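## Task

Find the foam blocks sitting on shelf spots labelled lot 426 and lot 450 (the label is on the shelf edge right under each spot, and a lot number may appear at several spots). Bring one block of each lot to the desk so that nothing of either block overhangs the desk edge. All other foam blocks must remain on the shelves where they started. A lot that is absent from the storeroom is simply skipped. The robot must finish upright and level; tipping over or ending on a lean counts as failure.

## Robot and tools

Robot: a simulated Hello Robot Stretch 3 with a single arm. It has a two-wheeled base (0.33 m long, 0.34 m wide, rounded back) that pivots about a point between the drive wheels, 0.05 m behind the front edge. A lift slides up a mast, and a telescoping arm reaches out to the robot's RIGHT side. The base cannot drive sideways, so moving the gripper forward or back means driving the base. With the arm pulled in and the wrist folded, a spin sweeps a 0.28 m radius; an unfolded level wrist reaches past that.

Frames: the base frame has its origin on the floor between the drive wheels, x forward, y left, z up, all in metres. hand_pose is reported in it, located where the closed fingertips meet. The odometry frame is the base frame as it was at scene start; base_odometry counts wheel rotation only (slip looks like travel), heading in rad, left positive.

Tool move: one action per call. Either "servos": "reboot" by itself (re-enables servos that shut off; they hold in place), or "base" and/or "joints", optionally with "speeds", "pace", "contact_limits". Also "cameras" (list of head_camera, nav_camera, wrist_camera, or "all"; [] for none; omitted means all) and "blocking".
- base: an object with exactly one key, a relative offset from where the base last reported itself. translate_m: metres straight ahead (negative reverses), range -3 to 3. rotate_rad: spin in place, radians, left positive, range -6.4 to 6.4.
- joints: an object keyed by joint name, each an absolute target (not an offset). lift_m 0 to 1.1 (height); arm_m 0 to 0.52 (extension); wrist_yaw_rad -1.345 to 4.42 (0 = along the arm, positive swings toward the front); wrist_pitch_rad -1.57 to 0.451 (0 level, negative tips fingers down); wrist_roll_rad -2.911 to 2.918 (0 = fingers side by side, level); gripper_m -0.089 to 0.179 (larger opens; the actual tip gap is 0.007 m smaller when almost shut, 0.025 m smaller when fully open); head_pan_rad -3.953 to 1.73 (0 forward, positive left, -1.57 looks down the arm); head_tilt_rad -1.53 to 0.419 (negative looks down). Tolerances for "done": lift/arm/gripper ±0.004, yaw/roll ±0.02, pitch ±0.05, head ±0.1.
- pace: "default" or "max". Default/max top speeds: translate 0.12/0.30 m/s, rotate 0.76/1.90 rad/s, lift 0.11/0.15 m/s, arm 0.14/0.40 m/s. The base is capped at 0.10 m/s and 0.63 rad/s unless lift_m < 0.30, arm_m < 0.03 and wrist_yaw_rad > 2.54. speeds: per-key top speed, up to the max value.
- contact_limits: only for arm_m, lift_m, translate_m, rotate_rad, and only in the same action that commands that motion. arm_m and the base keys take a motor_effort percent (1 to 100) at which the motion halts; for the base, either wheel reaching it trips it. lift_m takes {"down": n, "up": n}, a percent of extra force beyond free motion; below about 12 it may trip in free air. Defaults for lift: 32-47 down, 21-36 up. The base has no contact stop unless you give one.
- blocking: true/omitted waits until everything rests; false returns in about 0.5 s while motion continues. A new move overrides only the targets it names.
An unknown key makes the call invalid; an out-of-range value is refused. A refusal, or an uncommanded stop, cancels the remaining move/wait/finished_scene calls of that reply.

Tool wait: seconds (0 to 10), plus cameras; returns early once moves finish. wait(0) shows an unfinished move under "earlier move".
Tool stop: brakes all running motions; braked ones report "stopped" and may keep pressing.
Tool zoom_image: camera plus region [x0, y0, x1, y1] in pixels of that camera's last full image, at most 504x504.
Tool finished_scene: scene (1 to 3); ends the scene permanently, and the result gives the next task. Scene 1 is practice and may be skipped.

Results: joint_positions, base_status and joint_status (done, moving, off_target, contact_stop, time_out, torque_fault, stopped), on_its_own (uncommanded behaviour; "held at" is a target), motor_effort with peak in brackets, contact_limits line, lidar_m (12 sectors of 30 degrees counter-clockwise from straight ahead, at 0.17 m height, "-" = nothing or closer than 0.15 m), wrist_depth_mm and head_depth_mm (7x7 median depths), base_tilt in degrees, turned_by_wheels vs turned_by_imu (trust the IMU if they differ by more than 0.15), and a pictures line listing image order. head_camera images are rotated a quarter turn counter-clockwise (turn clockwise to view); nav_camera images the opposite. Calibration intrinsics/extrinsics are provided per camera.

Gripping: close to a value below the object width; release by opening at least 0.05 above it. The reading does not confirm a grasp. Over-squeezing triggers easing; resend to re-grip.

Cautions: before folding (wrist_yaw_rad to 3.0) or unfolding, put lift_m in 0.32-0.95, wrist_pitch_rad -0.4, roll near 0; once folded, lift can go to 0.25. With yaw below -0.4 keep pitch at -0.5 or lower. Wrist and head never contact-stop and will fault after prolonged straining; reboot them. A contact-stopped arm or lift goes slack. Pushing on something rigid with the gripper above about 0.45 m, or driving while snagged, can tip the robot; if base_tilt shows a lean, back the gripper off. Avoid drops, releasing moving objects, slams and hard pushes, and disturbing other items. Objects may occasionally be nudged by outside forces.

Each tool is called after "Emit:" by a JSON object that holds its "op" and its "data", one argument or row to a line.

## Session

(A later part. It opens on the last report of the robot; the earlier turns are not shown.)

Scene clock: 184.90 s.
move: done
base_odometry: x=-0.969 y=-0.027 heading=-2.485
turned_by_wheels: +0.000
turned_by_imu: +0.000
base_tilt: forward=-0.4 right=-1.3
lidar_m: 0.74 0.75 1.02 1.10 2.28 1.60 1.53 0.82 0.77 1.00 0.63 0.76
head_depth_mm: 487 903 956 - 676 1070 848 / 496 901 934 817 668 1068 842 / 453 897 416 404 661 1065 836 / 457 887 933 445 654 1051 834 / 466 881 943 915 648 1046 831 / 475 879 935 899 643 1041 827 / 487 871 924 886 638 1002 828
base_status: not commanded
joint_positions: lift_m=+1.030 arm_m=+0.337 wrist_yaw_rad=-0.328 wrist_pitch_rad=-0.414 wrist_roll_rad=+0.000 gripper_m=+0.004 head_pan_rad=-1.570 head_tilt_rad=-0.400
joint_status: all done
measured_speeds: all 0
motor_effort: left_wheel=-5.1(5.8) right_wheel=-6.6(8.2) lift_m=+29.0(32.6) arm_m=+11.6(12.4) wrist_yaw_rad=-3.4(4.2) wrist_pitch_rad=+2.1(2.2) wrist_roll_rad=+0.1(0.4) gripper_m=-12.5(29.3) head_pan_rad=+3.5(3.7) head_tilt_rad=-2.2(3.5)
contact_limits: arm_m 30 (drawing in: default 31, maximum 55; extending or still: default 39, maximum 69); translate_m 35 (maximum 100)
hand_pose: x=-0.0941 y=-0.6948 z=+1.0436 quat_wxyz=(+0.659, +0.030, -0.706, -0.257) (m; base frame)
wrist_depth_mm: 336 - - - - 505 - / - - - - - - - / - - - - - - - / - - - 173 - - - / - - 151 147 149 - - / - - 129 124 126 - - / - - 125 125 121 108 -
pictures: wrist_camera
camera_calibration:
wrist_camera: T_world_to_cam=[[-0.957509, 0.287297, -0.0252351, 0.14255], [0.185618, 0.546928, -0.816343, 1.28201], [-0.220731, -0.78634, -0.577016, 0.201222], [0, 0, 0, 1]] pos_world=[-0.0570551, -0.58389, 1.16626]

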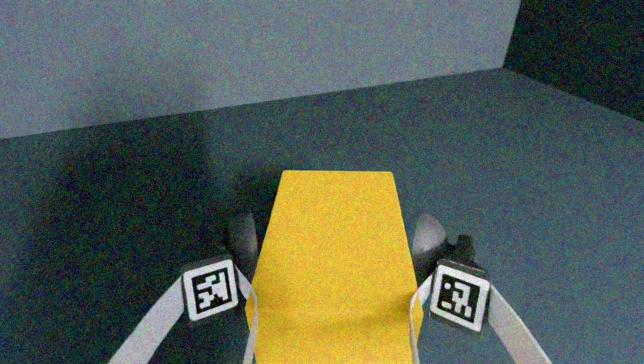

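Emit:
{"op": "move", "data": {
  "joints": {"lift_m":1.06},
  "speeds": {"lift_m":0.05},
  "cameras": []
}}

Emit:
{"op": "move", "data": {
  "joints": {"arm_m":0.01},
  "speeds": {"arm_m":0.1},
  "cameras": []
}}

Emit:
{"op": "move", "data": {
  "joints": {"wrist_yaw_rad":0,"lift_m":0.9},
  "speeds": {"wrist_yaw_rad":0.5},
  "cameras": ["wrist_camera"]
}}

Emit:
{"op": "move", "data": {
  "base": {"translate_m": -0.7},
  "contact_limits": {"translate_m":35},
  "cameras": []
}}

Emit:
{"op": "move", "data": {
  "base": {"rotate_rad": 1.571},
  "joints": {"head_pan_rad":-1.2,"head_tilt_rad":-0.5},
  "contact_limits": {"rotate_rad":35},
  "cameras": ["head_camera","wrist_camera"]
}}

Scene clock: 200.90 s.
move: done
base_odometry: x=-0.969 y=-0.027 heading=-2.485
turned_by_wheels: +0.000
turned_by_imu: +0.000
base_tilt: forward=-0.4 right=-1.3
lidar_m: 0.74 0.75 1.02 1.10 2.27 1.61 1.53 0.82 0.77 1.00 0.63 0.76
head_depth_mm: 488 907 334 891 676 1078 847 / 496 902 416 879 668 1063 842 / 453 898 403 491 661 1060 836 / 457 890 918 737 656 1052 834 / 467 882 941 909 649 1048 832 / 476 878 937 897 643 1040 824 / 487 874 924 885 637 1001 823
base_status: not commanded
joint_positions: lift_m=+1.060 arm_m=+0.337 wrist_yaw_rad=-0.328 wrist_pitch_rad=-0.415 wrist_roll_rad=+0.000 gripper_m=+0.004 head_pan_rad=-1.570 head_tilt_rad=-0.400
joint_status: all done
measured_speeds: all 0
motor_effort: left_wheel=-5.4(5.8) right_wheel=-6.6(8.2) lift_m=+29.7(31.5) arm_m=+10.5(11.1) wrist_yaw_rad=-2.1(3.5) wrist_pitch_rad=+2.2(2.3) wrist_roll_rad=+0.1(0.3) gripper_m=-12.4(12.7) head_pan_rad=+3.2(4.1) head_tilt_rad=-2.4(3.9)
contact_limits: arm_m 30 (drawing in: default 31, maximum 55; extending or still: default 39, maximum 69); translate_m 35 (maximum 100)
hand_pose: x=-0.0940 y=-0.6947 z=+1.0735 quat_wxyz=(+0.659, +0.031, -0.706, -0.257) (m; base frame)
wrist_depth_mm: 333 - - - - 508 - / - - - - - - - / - - - - - - - / - - - 173 - - - / - - 150 146 149 - - / - - 129 124 127 - - / - - 125 125 121 108 -
pictures: none
No camera images: "cameras" was empty.

Scene clock: 205.17 s.
move: done
base_odometry: x=-0.969 y=-0.027 heading=-2.485
turned_by_wheels: +0.000
turned_by_imu: +0.000
base_tilt: forward=-0.4 right=-1.2
lidar_m: 0.74 0.75 1.02 1.10 2.29 1.61 1.53 0.82 0.77 1.00 0.63 0.76
head_depth_mm: 487 909 959 - - - - / 496 902 964 1018 - - - / 500 895 956 1004 - - - / 457 885 949 991 652 1091 - / 466 885 941 910 647 1048 836 / 475 875 936 900 644 1041 828 / 486 872 925 885 638 1000 825
base_status: not commanded
joint_positions: lift_m=+1.060 arm_m=+0.010 wrist_yaw_rad=-0.328 wrist_pitch_rad=-0.415 wrist_roll_rad=+0.000 gripper_m=+0.004 head_pan_rad=-1.570 head_tilt_rad=-0.400
joint_status: all done
measured_speeds: all 0
motor_effort: left_wheel=-5.3(6.0) right_wheel=-7.8(8.2) lift_m=+25.6(29.6) arm_m=-12.5(14.4) wrist_yaw_rad=-3.1(4.0) wrist_pitch_rad=+2.2(2.4) wrist_roll_rad=-0.1(0.3) gripper_m=-12.3(12.9) head_pan_rad=+2.8(4.0) head_tilt_rad=-2.6(3.5)
contact_limits: translate_m 35 (maximum 100)
hand_pose: x=-0.0940 y=-0.3677 z=+1.0734 quat_wxyz=(+0.659, +0.031, -0.706, -0.257) (m; base frame)
wrist_depth_mm: - - - - - - - / - - - - - - - / - - - - - - - / - - - 173 - - - / - - 150 147 149 - - / - - 129 124 127 - - / - - 125 125 122 - -
pictures: none
No camera images: "cameras" was empty.

Scene clock: 207.47 s.
move: done
base_odometry: x=-0.969 y=-0.027 heading=-2.485
turned_by_wheels: +0.000
turned_by_imu: +0.000
base_tilt: forward=-0.2 right=-1.1
lidar_m: 0.74 0.75 1.02 1.10 2.29 1.61 1.53 0.82 0.77 1.00 0.63 0.76
head_depth_mm: 487 907 969 961 675 1074 874 / 496 897 968 947 667 1073 868 / 500 895 958 932 662 1059 794 / 457 891 948 924 654 1056 - / 466 887 946 912 651 1048 785 / 475 877 936 902 643 1045 828 / 486 871 927 889 637 1001 821
base_status: not commanded
joint_positions: lift_m=+0.900 arm_m=+0.010 wrist_yaw_rad=-0.003 wrist_pitch_rad=-0.415 wrist_roll_rad=+0.000 gripper_m=+0.004 head_pan_rad=-1.570 head_tilt_rad=-0.400
joint_status: all done
measured_speeds: all 0
motor_effort: left_wheel=-4.8(5.7) right_wheel=-6.7(7.9) lift_m=+23.6(26.8) arm_m=-10.9(13.3) wrist_yaw_rad=+3.4(5.0) wrist_pitch_rad=+2.3(2.4) wrist_roll_rad=-0.2(0.3) gripper_m=-12.4(12.9) head_pan_rad=+3.3(3.9) head_tilt_rad=-2.8(3.3)
contact_limits: translate_m 35 (maximum 100)
hand_pose: x=-0.0222 y=-0.3797 z=+0.9133 quat_wxyz=(+0.692, +0.145, -0.692, -0.147) (m; base frame)
wrist_depth_mm: - - - - 271 - - / 412 - - - - - - / 409 - - - - 820 - / 407 - - 173 - 847 - / - - 150 147 148 - 696 / - - 129 124 127 - 596 / - - 125 125 121 108 -
pictures: wrist_camera
camera_calibration:
wrist_camera: T_world_to_cam=[[-0.999104, -0.0339639, -0.0252621, -0.00532046], [0.000942654, 0.578807, -0.815464, 0.997072], [0.0423182, -0.814757, -0.578256, 0.385852], [0, 0, 0, 1]] pos_world=[-0.0225841, -0.262917, 1.03606]

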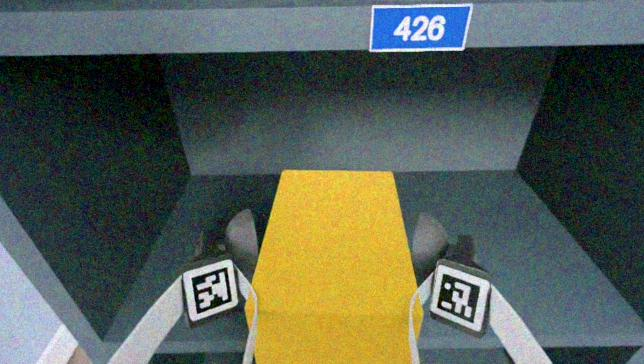

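Scene clock: 215.60 s.
move: done
base_odometry: x=-0.414 y=+0.400 heading=-2.485
turned_by_wheels: +0.000
turned_by_imu: -0.001
base_tilt: forward=-0.3 right=-1.2
lidar_m: 1.43 1.47 1.41 3.66 1.25 0.88 0.84 0.86 1.04 0.59 0.60 1.16
head_depth_mm: 554 939 1002 955 718 1069 873 / 564 931 1000 948 709 1070 869 / 505 928 985 934 702 1058 795 / 516 921 985 920 696 1058 - / 528 899 963 844 688 976 750 / 471 501 541 584 623 689 740 / 470 498 531 579 626 1000 800
base_status: done
joint_positions: lift_m=+0.900 arm_m=+0.010 wrist_yaw_rad=-0.003 wrist_pitch_rad=-0.415 wrist_roll_rad=+0.000 gripper_m=+0.004 head_pan_rad=-1.570 head_tilt_rad=-0.400
joint_status: not commanded
measured_speeds: all 0
motor_effort: left_wheel=-3.9(12.2) right_wheel=-8.0(12.5) lift_m=+28.0(28.4) arm_m=-4.7(11.0) wrist_yaw_rad=+2.0(3.3) wrist_pitch_rad=+2.3(2.5) wrist_roll_rad=+0.1(0.3) gripper_m=-12.5(12.9) head_pan_rad=+3.6(4.0) head_tilt_rad=-2.8(3.5)
contact_limits: translate_m 35 (maximum 100)
hand_pose: x=-0.0221 y=-0.3797 z=+0.9133 quat_wxyz=(+0.692, +0.145, -0.692, -0.147) (m; base frame)
wrist_depth_mm: - - - - - - - / - - - - - - - / - - - - - - 864 / - - - 180 - - - / - - 150 147 148 - - / - - 130 124 126 - - / - - 125 125 122 118 972
pictures: none
No camera images: "cameras" was empty.

Scene clock: 219.20 s.
move: done
base_odometry: x=-0.414 y=+0.400 heading=-0.915
turned_by_wheels: +1.571
turned_by_imu: +1.546
base_tilt: forward=-0.3 right=-1.2
lidar_m: 3.67 1.27 0.88 0.84 0.85 1.03 0.59 0.60 1.16 1.43 1.46 1.41
head_depth_mm: 1140 1218 1315 1432 1565 1631 - / 1169 1259 1360 1478 1623 1612 413 / 1204 1291 1405 1536 1683 1609 1310 / 1230 1334 1460 1592 1755 1601 1310 / 1288 1392 1517 1676 1827 1581 1296 / 1332 1451 1585 1752 1882 1585 1288 / 1389 1504 1649 1825 1946 1567 1286
base_status: done
joint_positions: lift_m=+0.900 arm_m=+0.010 wrist_yaw_rad=-0.002 wrist_pitch_rad=-0.415 wrist_roll_rad=+0.000 gripper_m=+0.004 head_pan_rad=-1.200 head_tilt_rad=-0.501
joint_status: all done
measured_speeds: all 0
motor_effort: left_wheel=-9.2(12.9) right_wheel=+9.5(12.8) lift_m=+28.6(30.2) arm_m=-10.3(10.5) wrist_yaw_rad=+0.8(3.1) wrist_pitch_rad=+2.4(2.5) wrist_roll_rad=+0.1(0.3) gripper_m=-12.3(12.9) head_pan_rad=-3.7(4.7) head_tilt_rad=-1.2(7.7)
contact_limits: rotate_rad 35 (maximum 100)
hand_pose: x=-0.0221 y=-0.3797 z=+0.9133 quat_wxyz=(+0.692, +0.145, -0.692, -0.147) (m; base frame)
wrist_depth_mm: - - - - - - - / - - - - - - - / - - - - - - - / - - - 180 - - - / - - 154 147 152 - - / - - 129 124 127 - - / - - 127 125 125 - -
pictures: head_camera (sideways), wrist_camera
camera_calibration:
head_camera: T_world_to_cam=[[-0.200458, 0.387307, -0.899895, 1.18764], [0.939829, 0.335405, -0.0649984, 0.0785111], [0.276654, -0.858777, -0.431237, 0.515165], [0, 0, 0, 1]] pos_world=[0.0217623, -0.0439027, 1.29601]
wrist_camera: T_world_to_cam=[[-0.999091, -0.0343838, -0.0251894, -0.00550608], [0.000638195, 0.578843, -0.815439, 0.997049], [0.0426186, -0.814714, -0.578295, 0.385911], [0, 0, 0, 1]] pos_world=[-0.0225844, -0.262917, 1.03606]

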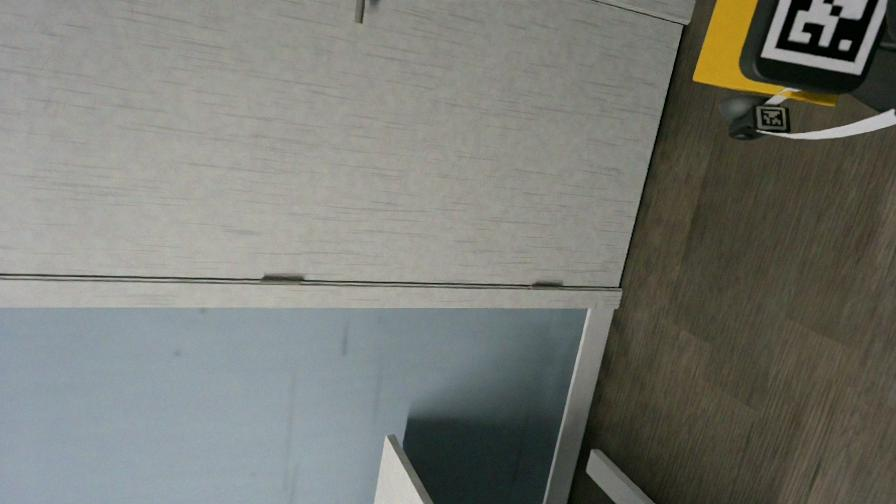

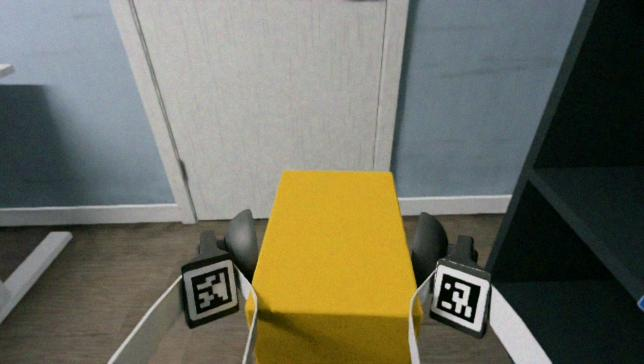

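Emit:
{"op": "move", "data": {
  "base": {"translate_m": 1.22},
  "joints": {"head_pan_rad":-1.57,"head_tilt_rad":-0.5},
  "contact_limits": {"translate_m":35},
  "cameras": ["head_camera","wrist_camera"]
}}

Scene clock: 237.60 s.
move: done
base_odometry: x=+0.330 y=-0.567 heading=-0.915
turned_by_wheels: +0.000
turned_by_imu: +0.000
base_tilt: forward=-0.4 right=-1.3
lidar_m: 2.47 1.38 0.97 0.91 0.93 1.22 1.80 2.02 1.45 0.90 0.81 1.41
head_depth_mm: 1159 1256 1369 1490 1669 1633 - / 1142 1242 1358 1499 1593 778 - / 1145 1240 1349 1426 943 722 - / 1138 1228 1342 1333 934 474 - / 1133 1219 1327 1311 926 738 1296 / 1126 1212 1313 1297 919 760 1290 / 1116 1205 1310 1294 915 755 1284
base_status: done
joint_positions: lift_m=+0.900 arm_m=+0.010 wrist_yaw_rad=-0.002 wrist_pitch_rad=-0.415 wrist_roll_rad=+0.000 gripper_m=+0.004 head_pan_rad=-1.570 head_tilt_rad=-0.500
joint_status: all done
measured_speeds: all 0
motor_effort: left_wheel=+0.6(8.8) right_wheel=+10.3(13.8) lift_m=+24.5(28.0) arm_m=-10.4(12.6) wrist_yaw_rad=+0.2(3.6) wrist_pitch_rad=+2.4(2.5) wrist_roll_rad=-0.1(0.3) gripper_m=-12.2(13.0) head_pan_rad=+3.1(4.5) head_tilt_rad=+4.0(5.5)
contact_limits: translate_m 35 (maximum 100)
hand_pose: x=-0.0221 y=-0.3797 z=+0.9133 quat_wxyz=(+0.692, +0.145, -0.692, -0.147) (m; base frame)
wrist_depth_mm: - - - - - - - / - - - - - - - / - - - - - - - / - - - 173 - - - / - - 150 147 149 - - / - - 129 124 127 - - / - - 127 125 126 - -
pictures: head_camera (sideways), wrist_camera
camera_calibration:
head_camera: T_world_to_cam=[[-0.0466171, 0.432321, -0.900514, 1.18756], [0.997505, -0.0276992, -0.064936, 0.0780435], [-0.0530167, -0.901294, -0.429951, 0.515475], [0, 0, 0, 1]] pos_world=[0.0048409, -0.0466526, 1.29612]
wrist_camera: T_world_to_cam=[[-0.999091, -0.0343838, -0.0251894, -0.00550608], [0.000638195, 0.578843, -0.815439, 0.997049], [0.0426186, -0.814714, -0.578295, 0.385911], [0, 0, 0, 1]] pos_world=[-0.0225844, -0.262917, 1.03606]

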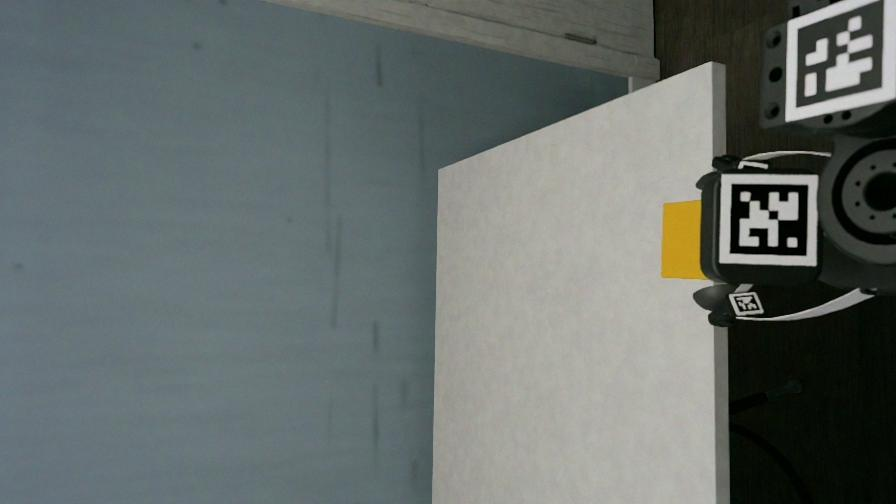

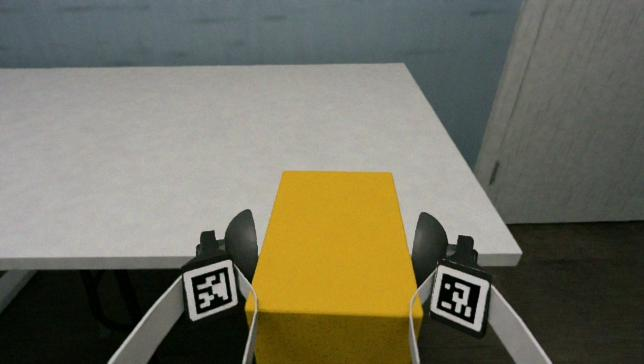

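Emit:
{"op": "move", "data": {
  "joints": {"arm_m":0.42},
  "speeds": {"arm_m":0.1},
  "cameras": ["head_camera"]
}}

Emit:
{"op": "move", "data": {
  "joints": {"lift_m":0.76},
  "speeds": {"lift_m":0.05},
  "contact_limits": {"lift_m":{"down":14}},
  "cameras": ["wrist_camera"]
}}

Emit:
{"op": "move", "data": {
  "joints": {"lift_m":0.75},
  "speeds": {"lift_m":0.02},
  "contact_limits": {"lift_m":{"down":12}},
  "cameras": []
}}

Emit:
{"op": "move", "data": {
  "joints": {"lift_m":0.743},
  "speeds": {"lift_m":0.02},
  "contact_limits": {"lift_m":{"down":12}},
  "cameras": ["wrist_camera"]
}}

Scene clock: 256.60 s.
move: done
base_odometry: x=+0.330 y=-0.567 heading=-0.915
turned_by_wheels: +0.000
turned_by_imu: +0.000
base_tilt: forward=-0.2 right=-1.1
lidar_m: 2.47 1.39 0.97 0.91 0.93 1.22 1.80 2.02 1.45 0.90 0.81 1.40
head_depth_mm: 1161 1260 1370 1480 314 - 1288 / 1152 1247 1362 436 341 774 1322 / 1147 1239 1340 534 939 775 1312 / 1134 1227 1334 558 931 770 1272 / 1127 1220 1333 1315 925 763 1296 / 1127 1212 1318 1300 920 762 1296 / 1108 1202 1302 1291 907 754 1292
base_status: not commanded
joint_positions: lift_m=+0.900 arm_m=+0.420 wrist_yaw_rad=-0.002 wrist_pitch_rad=-0.415 wrist_roll_rad=+0.000 gripper_m=+0.004 head_pan_rad=-1.570 head_tilt_rad=-0.500
joint_status: all done
measured_speeds: all 0
motor_effort: left_wheel=+0.5(0.9) right_wheel=+10.3(11.1) lift_m=+25.2(26.0) arm_m=+12.7(14.5) wrist_yaw_rad=+1.7(3.1) wrist_pitch_rad=+2.4(2.5) wrist_roll_rad=+0.2(0.5) gripper_m=-12.4(12.8) head_pan_rad=+3.2(4.1) head_tilt_rad=+3.6(4.9)
contact_limits: translate_m 35 (maximum 100)
hand_pose: x=-0.0221 y=-0.7897 z=+0.9132 quat_wxyz=(+0.692, +0.145, -0.692, -0.147) (m; base frame)
wrist_depth_mm: - - - - - - - / - - - - - - - / - - - - - - - / - - - 173 - - - / - - 150 146 149 - - / - - 129 124 127 - - / - - 125 125 122 108 -
pictures: head_camera (sideways)
camera_calibration:
head_camera: T_world_to_cam=[[-0.0466225, 0.4322, -0.900572, 1.18763], [0.997505, -0.0277038, -0.0649363, 0.0780437], [-0.0530148, -0.901352, -0.42983, 0.515315], [0, 0, 0, 1]] pos_world=[0.00484088, -0.0466531, 1.29612]

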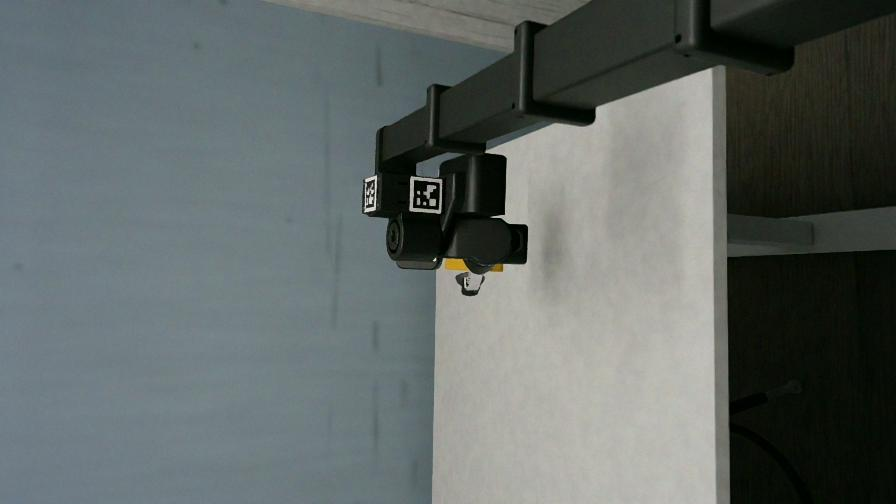

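Scene clock: 259.93 s.
move: done
base_odometry: x=+0.330 y=-0.567 heading=-0.915
turned_by_wheels: +0.000
turned_by_imu: +0.000
base_tilt: forward=-0.2 right=-1.3
lidar_m: 2.48 1.39 0.97 0.91 0.93 1.22 1.79 2.02 1.45 0.90 0.81 1.40
head_depth_mm: 1157 1262 1366 1485 1664 1630 1265 / 1149 1248 1356 1500 1595 396 347 / 1149 1235 1351 1420 590 747 1307 / 1132 1227 1335 1325 618 768 1273 / 1129 1217 1324 1324 922 764 1296 / 1120 1213 1314 1293 920 758 1288 / 1115 1199 1305 1292 916 757 1280
base_status: not commanded
joint_positions: lift_m=+0.760 arm_m=+0.420 wrist_yaw_rad=-0.002 wrist_pitch_rad=-0.415 wrist_roll_rad=+0.000 gripper_m=+0.004 head_pan_rad=-1.570 head_tilt_rad=-0.500
joint_status: all done
measured_speeds: all 0
motor_effort: left_wheel=+0.4(1.0) right_wheel=+10.3(11.2) lift_m=+23.7(26.5) arm_m=+12.0(13.6) wrist_yaw_rad=+1.8(3.2) wrist_pitch_rad=+2.3(2.5) wrist_roll_rad=-0.1(0.3) gripper_m=-12.5(12.9) head_pan_rad=+2.8(4.0) head_tilt_rad=+3.2(4.8)
contact_limits: lift_m down 14 (down: maximum 72; up: maximum 65); translate_m 35 (maximum 100)
hand_pose: x=-0.0221 y=-0.7897 z=+0.7732 quat_wxyz=(+0.692, +0.145, -0.692, -0.147) (m; base frame)
wrist_depth_mm: - - - - - - - / - - - - - - - / - - - - - - - / - - - 173 - - - / - - 150 147 149 - - / - - 129 124 127 - - / - - 125 125 122 108 -
pictures: wrist_camera
camera_calibration:
wrist_camera: T_world_to_cam=[[-0.999091, -0.0343794, -0.0251913, -0.0231253], [0.000638778, 0.57891, -0.815391, 1.12022], [0.0426162, -0.814666, -0.578362, -0.028991], [0, 0, 0, 1]] pos_world=[-0.0225844, -0.672917, 0.896064]

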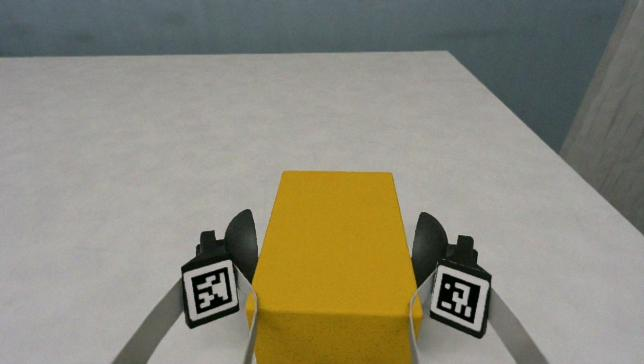

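Scene clock: 260.80 s.
move: done
base_odometry: x=+0.330 y=-0.567 heading=-0.915
turned_by_wheels: +0.000
turned_by_imu: +0.000
base_tilt: forward=-0.3 right=-1.3
lidar_m: 2.48 1.39 0.97 0.91 0.93 1.22 1.80 2.02 1.45 0.90 0.81 1.41
head_depth_mm: 1165 1265 1373 1495 1658 1629 1290 / 1155 1248 1360 1494 1592 418 356 / 1146 1237 1352 1414 594 746 1309 / 1130 1228 1337 1328 620 768 1272 / 1127 1220 1321 1317 924 764 1304 / 1123 1210 1319 1304 918 760 1285 / 1112 1206 1306 1284 911 756 1281
base_status: not commanded
joint_positions: lift_m=+0.750 arm_m=+0.420 wrist_yaw_rad=-0.002 wrist_pitch_rad=-0.415 wrist_roll_rad=+0.000 gripper_m=+0.004 head_pan_rad=-1.570 head_tilt_rad=-0.500
joint_status: all done
measured_speeds: all 0
motor_effort: left_wheel=+0.9(1.0) right_wheel=+10.0(10.8) lift_m=+26.6(26.6) arm_m=+12.3(13.0) wrist_yaw_rad=+0.9(2.6) wrist_pitch_rad=+2.4(2.5) wrist_roll_rad=+0.3(0.3) gripper_m=-13.0(13.0) head_pan_rad=+3.6(3.7) head_tilt_rad=+3.2(3.9)
contact_limits: lift_m down 12 (down: maximum 72; up: maximum 65); translate_m 35 (maximum 100)
hand_pose: x=-0.0221 y=-0.7897 z=+0.7632 quat_wxyz=(+0.692, +0.145, -0.692, -0.147) (m; base frame)
wrist_depth_mm: - - - - - - - / - - - - - - - / - - - - - - - / - - - 174 - - - / - - 150 147 148 - - / - - 129 124 127 - - / - - 125 125 122 108 -
pictures: none
No camera images: "cameras" was empty.

Scene clock: 261.53 s.
move: done
base_odometry: x=+0.330 y=-0.567 heading=-0.915
turned_by_wheels: +0.000
turned_by_imu: +0.000
base_tilt: forward=-0.4 right=-1.4
lidar_m: 2.48 1.38 0.97 0.91 0.93 1.22 1.79 2.02 1.45 0.90 0.81 1.40
head_depth_mm: 1161 1251 1367 1499 1660 1630 1297 / 1152 1244 1363 1498 1592 427 356 / 1147 1242 1346 1422 599 747 1310 / 1132 1235 1336 1341 624 768 1276 / 1127 1224 1327 1319 921 765 1302 / 1122 1208 1320 1307 917 762 1287 / 1114 1205 1307 1291 910 757 1282
base_status: not commanded
joint_positions: lift_m=+0.743 arm_m=+0.420 wrist_yaw_rad=-0.002 wrist_pitch_rad=-0.415 wrist_roll_rad=+0.000 gripper_m=+0.004 head_pan_rad=-1.570 head_tilt_rad=-0.500
joint_status: all done
measured_speeds: all 0
motor_effort: left_wheel=+0.6(0.9) right_wheel=+9.8(11.0) lift_m=+23.9(26.9) arm_m=+12.0(12.9) wrist_yaw_rad=+2.1(2.7) wrist_pitch_rad=+2.4(2.5) wrist_roll_rad=-0.1(0.3) gripper_m=-12.2(12.7) head_pan_rad=+2.9(4.0) head_tilt_rad=+2.7(3.9)
contact_limits: lift_m down 12 (down: maximum 72; up: maximum 65); translate_m 35 (maximum 100)
hand_pose: x=-0.0221 y=-0.7897 z=+0.7562 quat_wxyz=(+0.692, +0.145, -0.692, -0.147) (m; base frame)
wrist_depth_mm: - - - - - - - / - - - - - - - / - - - - - - - / - - - 173 - - - / - - 150 147 149 - - / - - 129 125 127 - - / - - 125 125 121 108 -
pictures: wrist_camera
camera_calibration:
wrist_camera: T_world_to_cam=[[-0.999091, -0.0343794, -0.0251913, -0.0235536], [0.000638778, 0.57891, -0.815391, 1.10635], [0.0426162, -0.814666, -0.578362, -0.0388232], [0, 0, 0, 1]] pos_world=[-0.0225844, -0.672917, 0.879064]

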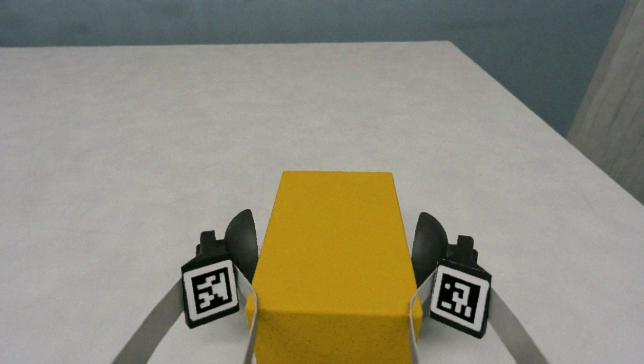

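Emit:
{"op": "move", "data": {
  "joints": {"lift_m":0.737},
  "speeds": {"lift_m":0.02},
  "contact_limits": {"lift_m":{"down":12}},
  "cameras": []
}}

Emit:
{"op": "move", "data": {
  "joints": {"lift_m":0.732},
  "speeds": {"lift_m":0.02},
  "contact_limits": {"lift_m":{"down":12}},
  "cameras": ["wrist_camera"]
}}

Scene clock: 270.13 s.
move: done
base_odometry: x=+0.330 y=-0.567 heading=-0.915
turned_by_wheels: +0.000
turned_by_imu: +0.000
base_tilt: forward=-0.3 right=-1.1
lidar_m: 2.48 1.38 0.96 0.91 0.93 1.22 1.79 2.02 1.45 0.90 0.81 1.41
head_depth_mm: 1159 1267 1368 1498 1656 1634 1323 / 1154 1249 1360 1492 1592 448 362 / 1146 1238 1350 1424 603 745 1309 / 1137 1231 1337 1331 625 769 1275 / 1128 1218 1333 1320 926 763 1296 / 1121 1214 1319 1295 920 760 1292 / 1117 1198 1312 1285 912 755 1279
base_status: not commanded
joint_positions: lift_m=+0.737 arm_m=+0.420 wrist_yaw_rad=-0.002 wrist_pitch_rad=-0.415 wrist_roll_rad=+0.000 gripper_m=+0.004 head_pan_rad=-1.570 head_tilt_rad=-0.500
joint_status: all done
measured_speeds: all 0
motor_effort: left_wheel=+0.4(0.7) right_wheel=+10.2(10.7) lift_m=+25.4(25.8) arm_m=+11.7(12.5) wrist_yaw_rad=+2.0(3.0) wrist_pitch_rad=+2.4(2.5) wrist_roll_rad=-0.3(0.3) gripper_m=-12.4(12.7) head_pan_rad=+3.1(3.9) head_tilt_rad=+2.8(3.4)
contact_limits: lift_m down 12 (down: maximum 72; up: maximum 65); translate_m 35 (maximum 100)
hand_pose: x=-0.0221 y=-0.7897 z=+0.7502 quat_wxyz=(+0.692, +0.145, -0.692, -0.147) (m; base frame)
wrist_depth_mm: - - - - - - - / - - - - - - - / - - - - - - - / - - - 173 - - - / - - 150 147 149 - - / - - 129 124 127 - - / - - 125 125 121 108 -
pictures: none
No camera images: "cameras" was empty.

Scene clock: 270.77 s.
move: done
base_odometry: x=+0.330 y=-0.567 heading=-0.915
turned_by_wheels: +0.000
turned_by_imu: +0.000
base_tilt: forward=-0.3 right=-1.2
lidar_m: 2.47 1.39 0.96 0.91 0.93 1.22 1.79 2.01 1.45 0.90 0.81 1.41
head_depth_mm: 1162 1258 1365 1498 1659 1634 1321 / 1154 1248 1364 1498 1587 456 366 / 1149 1239 1352 1417 604 723 1311 / 1135 1231 1346 1337 628 746 1280 / 1125 1222 1326 1321 925 764 1296 / 1120 1214 1314 1298 919 760 1295 / 1109 1197 1310 1284 912 756 1289
base_status: not commanded
joint_positions: lift_m=+0.732 arm_m=+0.420 wrist_yaw_rad=-0.002 wrist_pitch_rad=-0.412 wrist_roll_rad=+0.000 gripper_m=+0.004 head_pan_rad=-1.570 head_tilt_rad=-0.500
joint_status: all done
measured_speeds: all 0
motor_effort: left_wheel=+0.1(0.7) right_wheel=+10.4(10.6) lift_m=+20.2(25.3) arm_m=+12.2(12.3) wrist_yaw_rad=+2.0(2.8) wrist_pitch_rad=+1.8(2.5) wrist_roll_rad=+0.1(0.3) gripper_m=-12.5(12.8) head_pan_rad=+3.6(3.7) head_tilt_rad=+3.2(3.2)
contact_limits: lift_m down 12 (down: maximum 72; up: maximum 65); translate_m 35 (maximum 100)
hand_pose: x=-0.0221 y=-0.7901 z=+0.7460 quat_wxyz=(+0.692, +0.144, -0.692, -0.146) (m; base frame)
wrist_depth_mm: - - - - - - - / - - - - - - - / - - - - - - - / - - - 176 - - - / - - 151 145 150 - - / - - 129 124 127 - - / - - 124 125 122 108 -
pictures: wrist_camera
camera_calibration:
wrist_camera: T_world_to_cam=[[-0.999091, -0.034466, -0.0250755, -0.0239794], [0.000638538, 0.576145, -0.817347, 1.09754], [0.0426178, -0.81662, -0.5756, -0.0486657], [0, 0, 0, 1]] pos_world=[-0.0225844, -0.672913, 0.868461]

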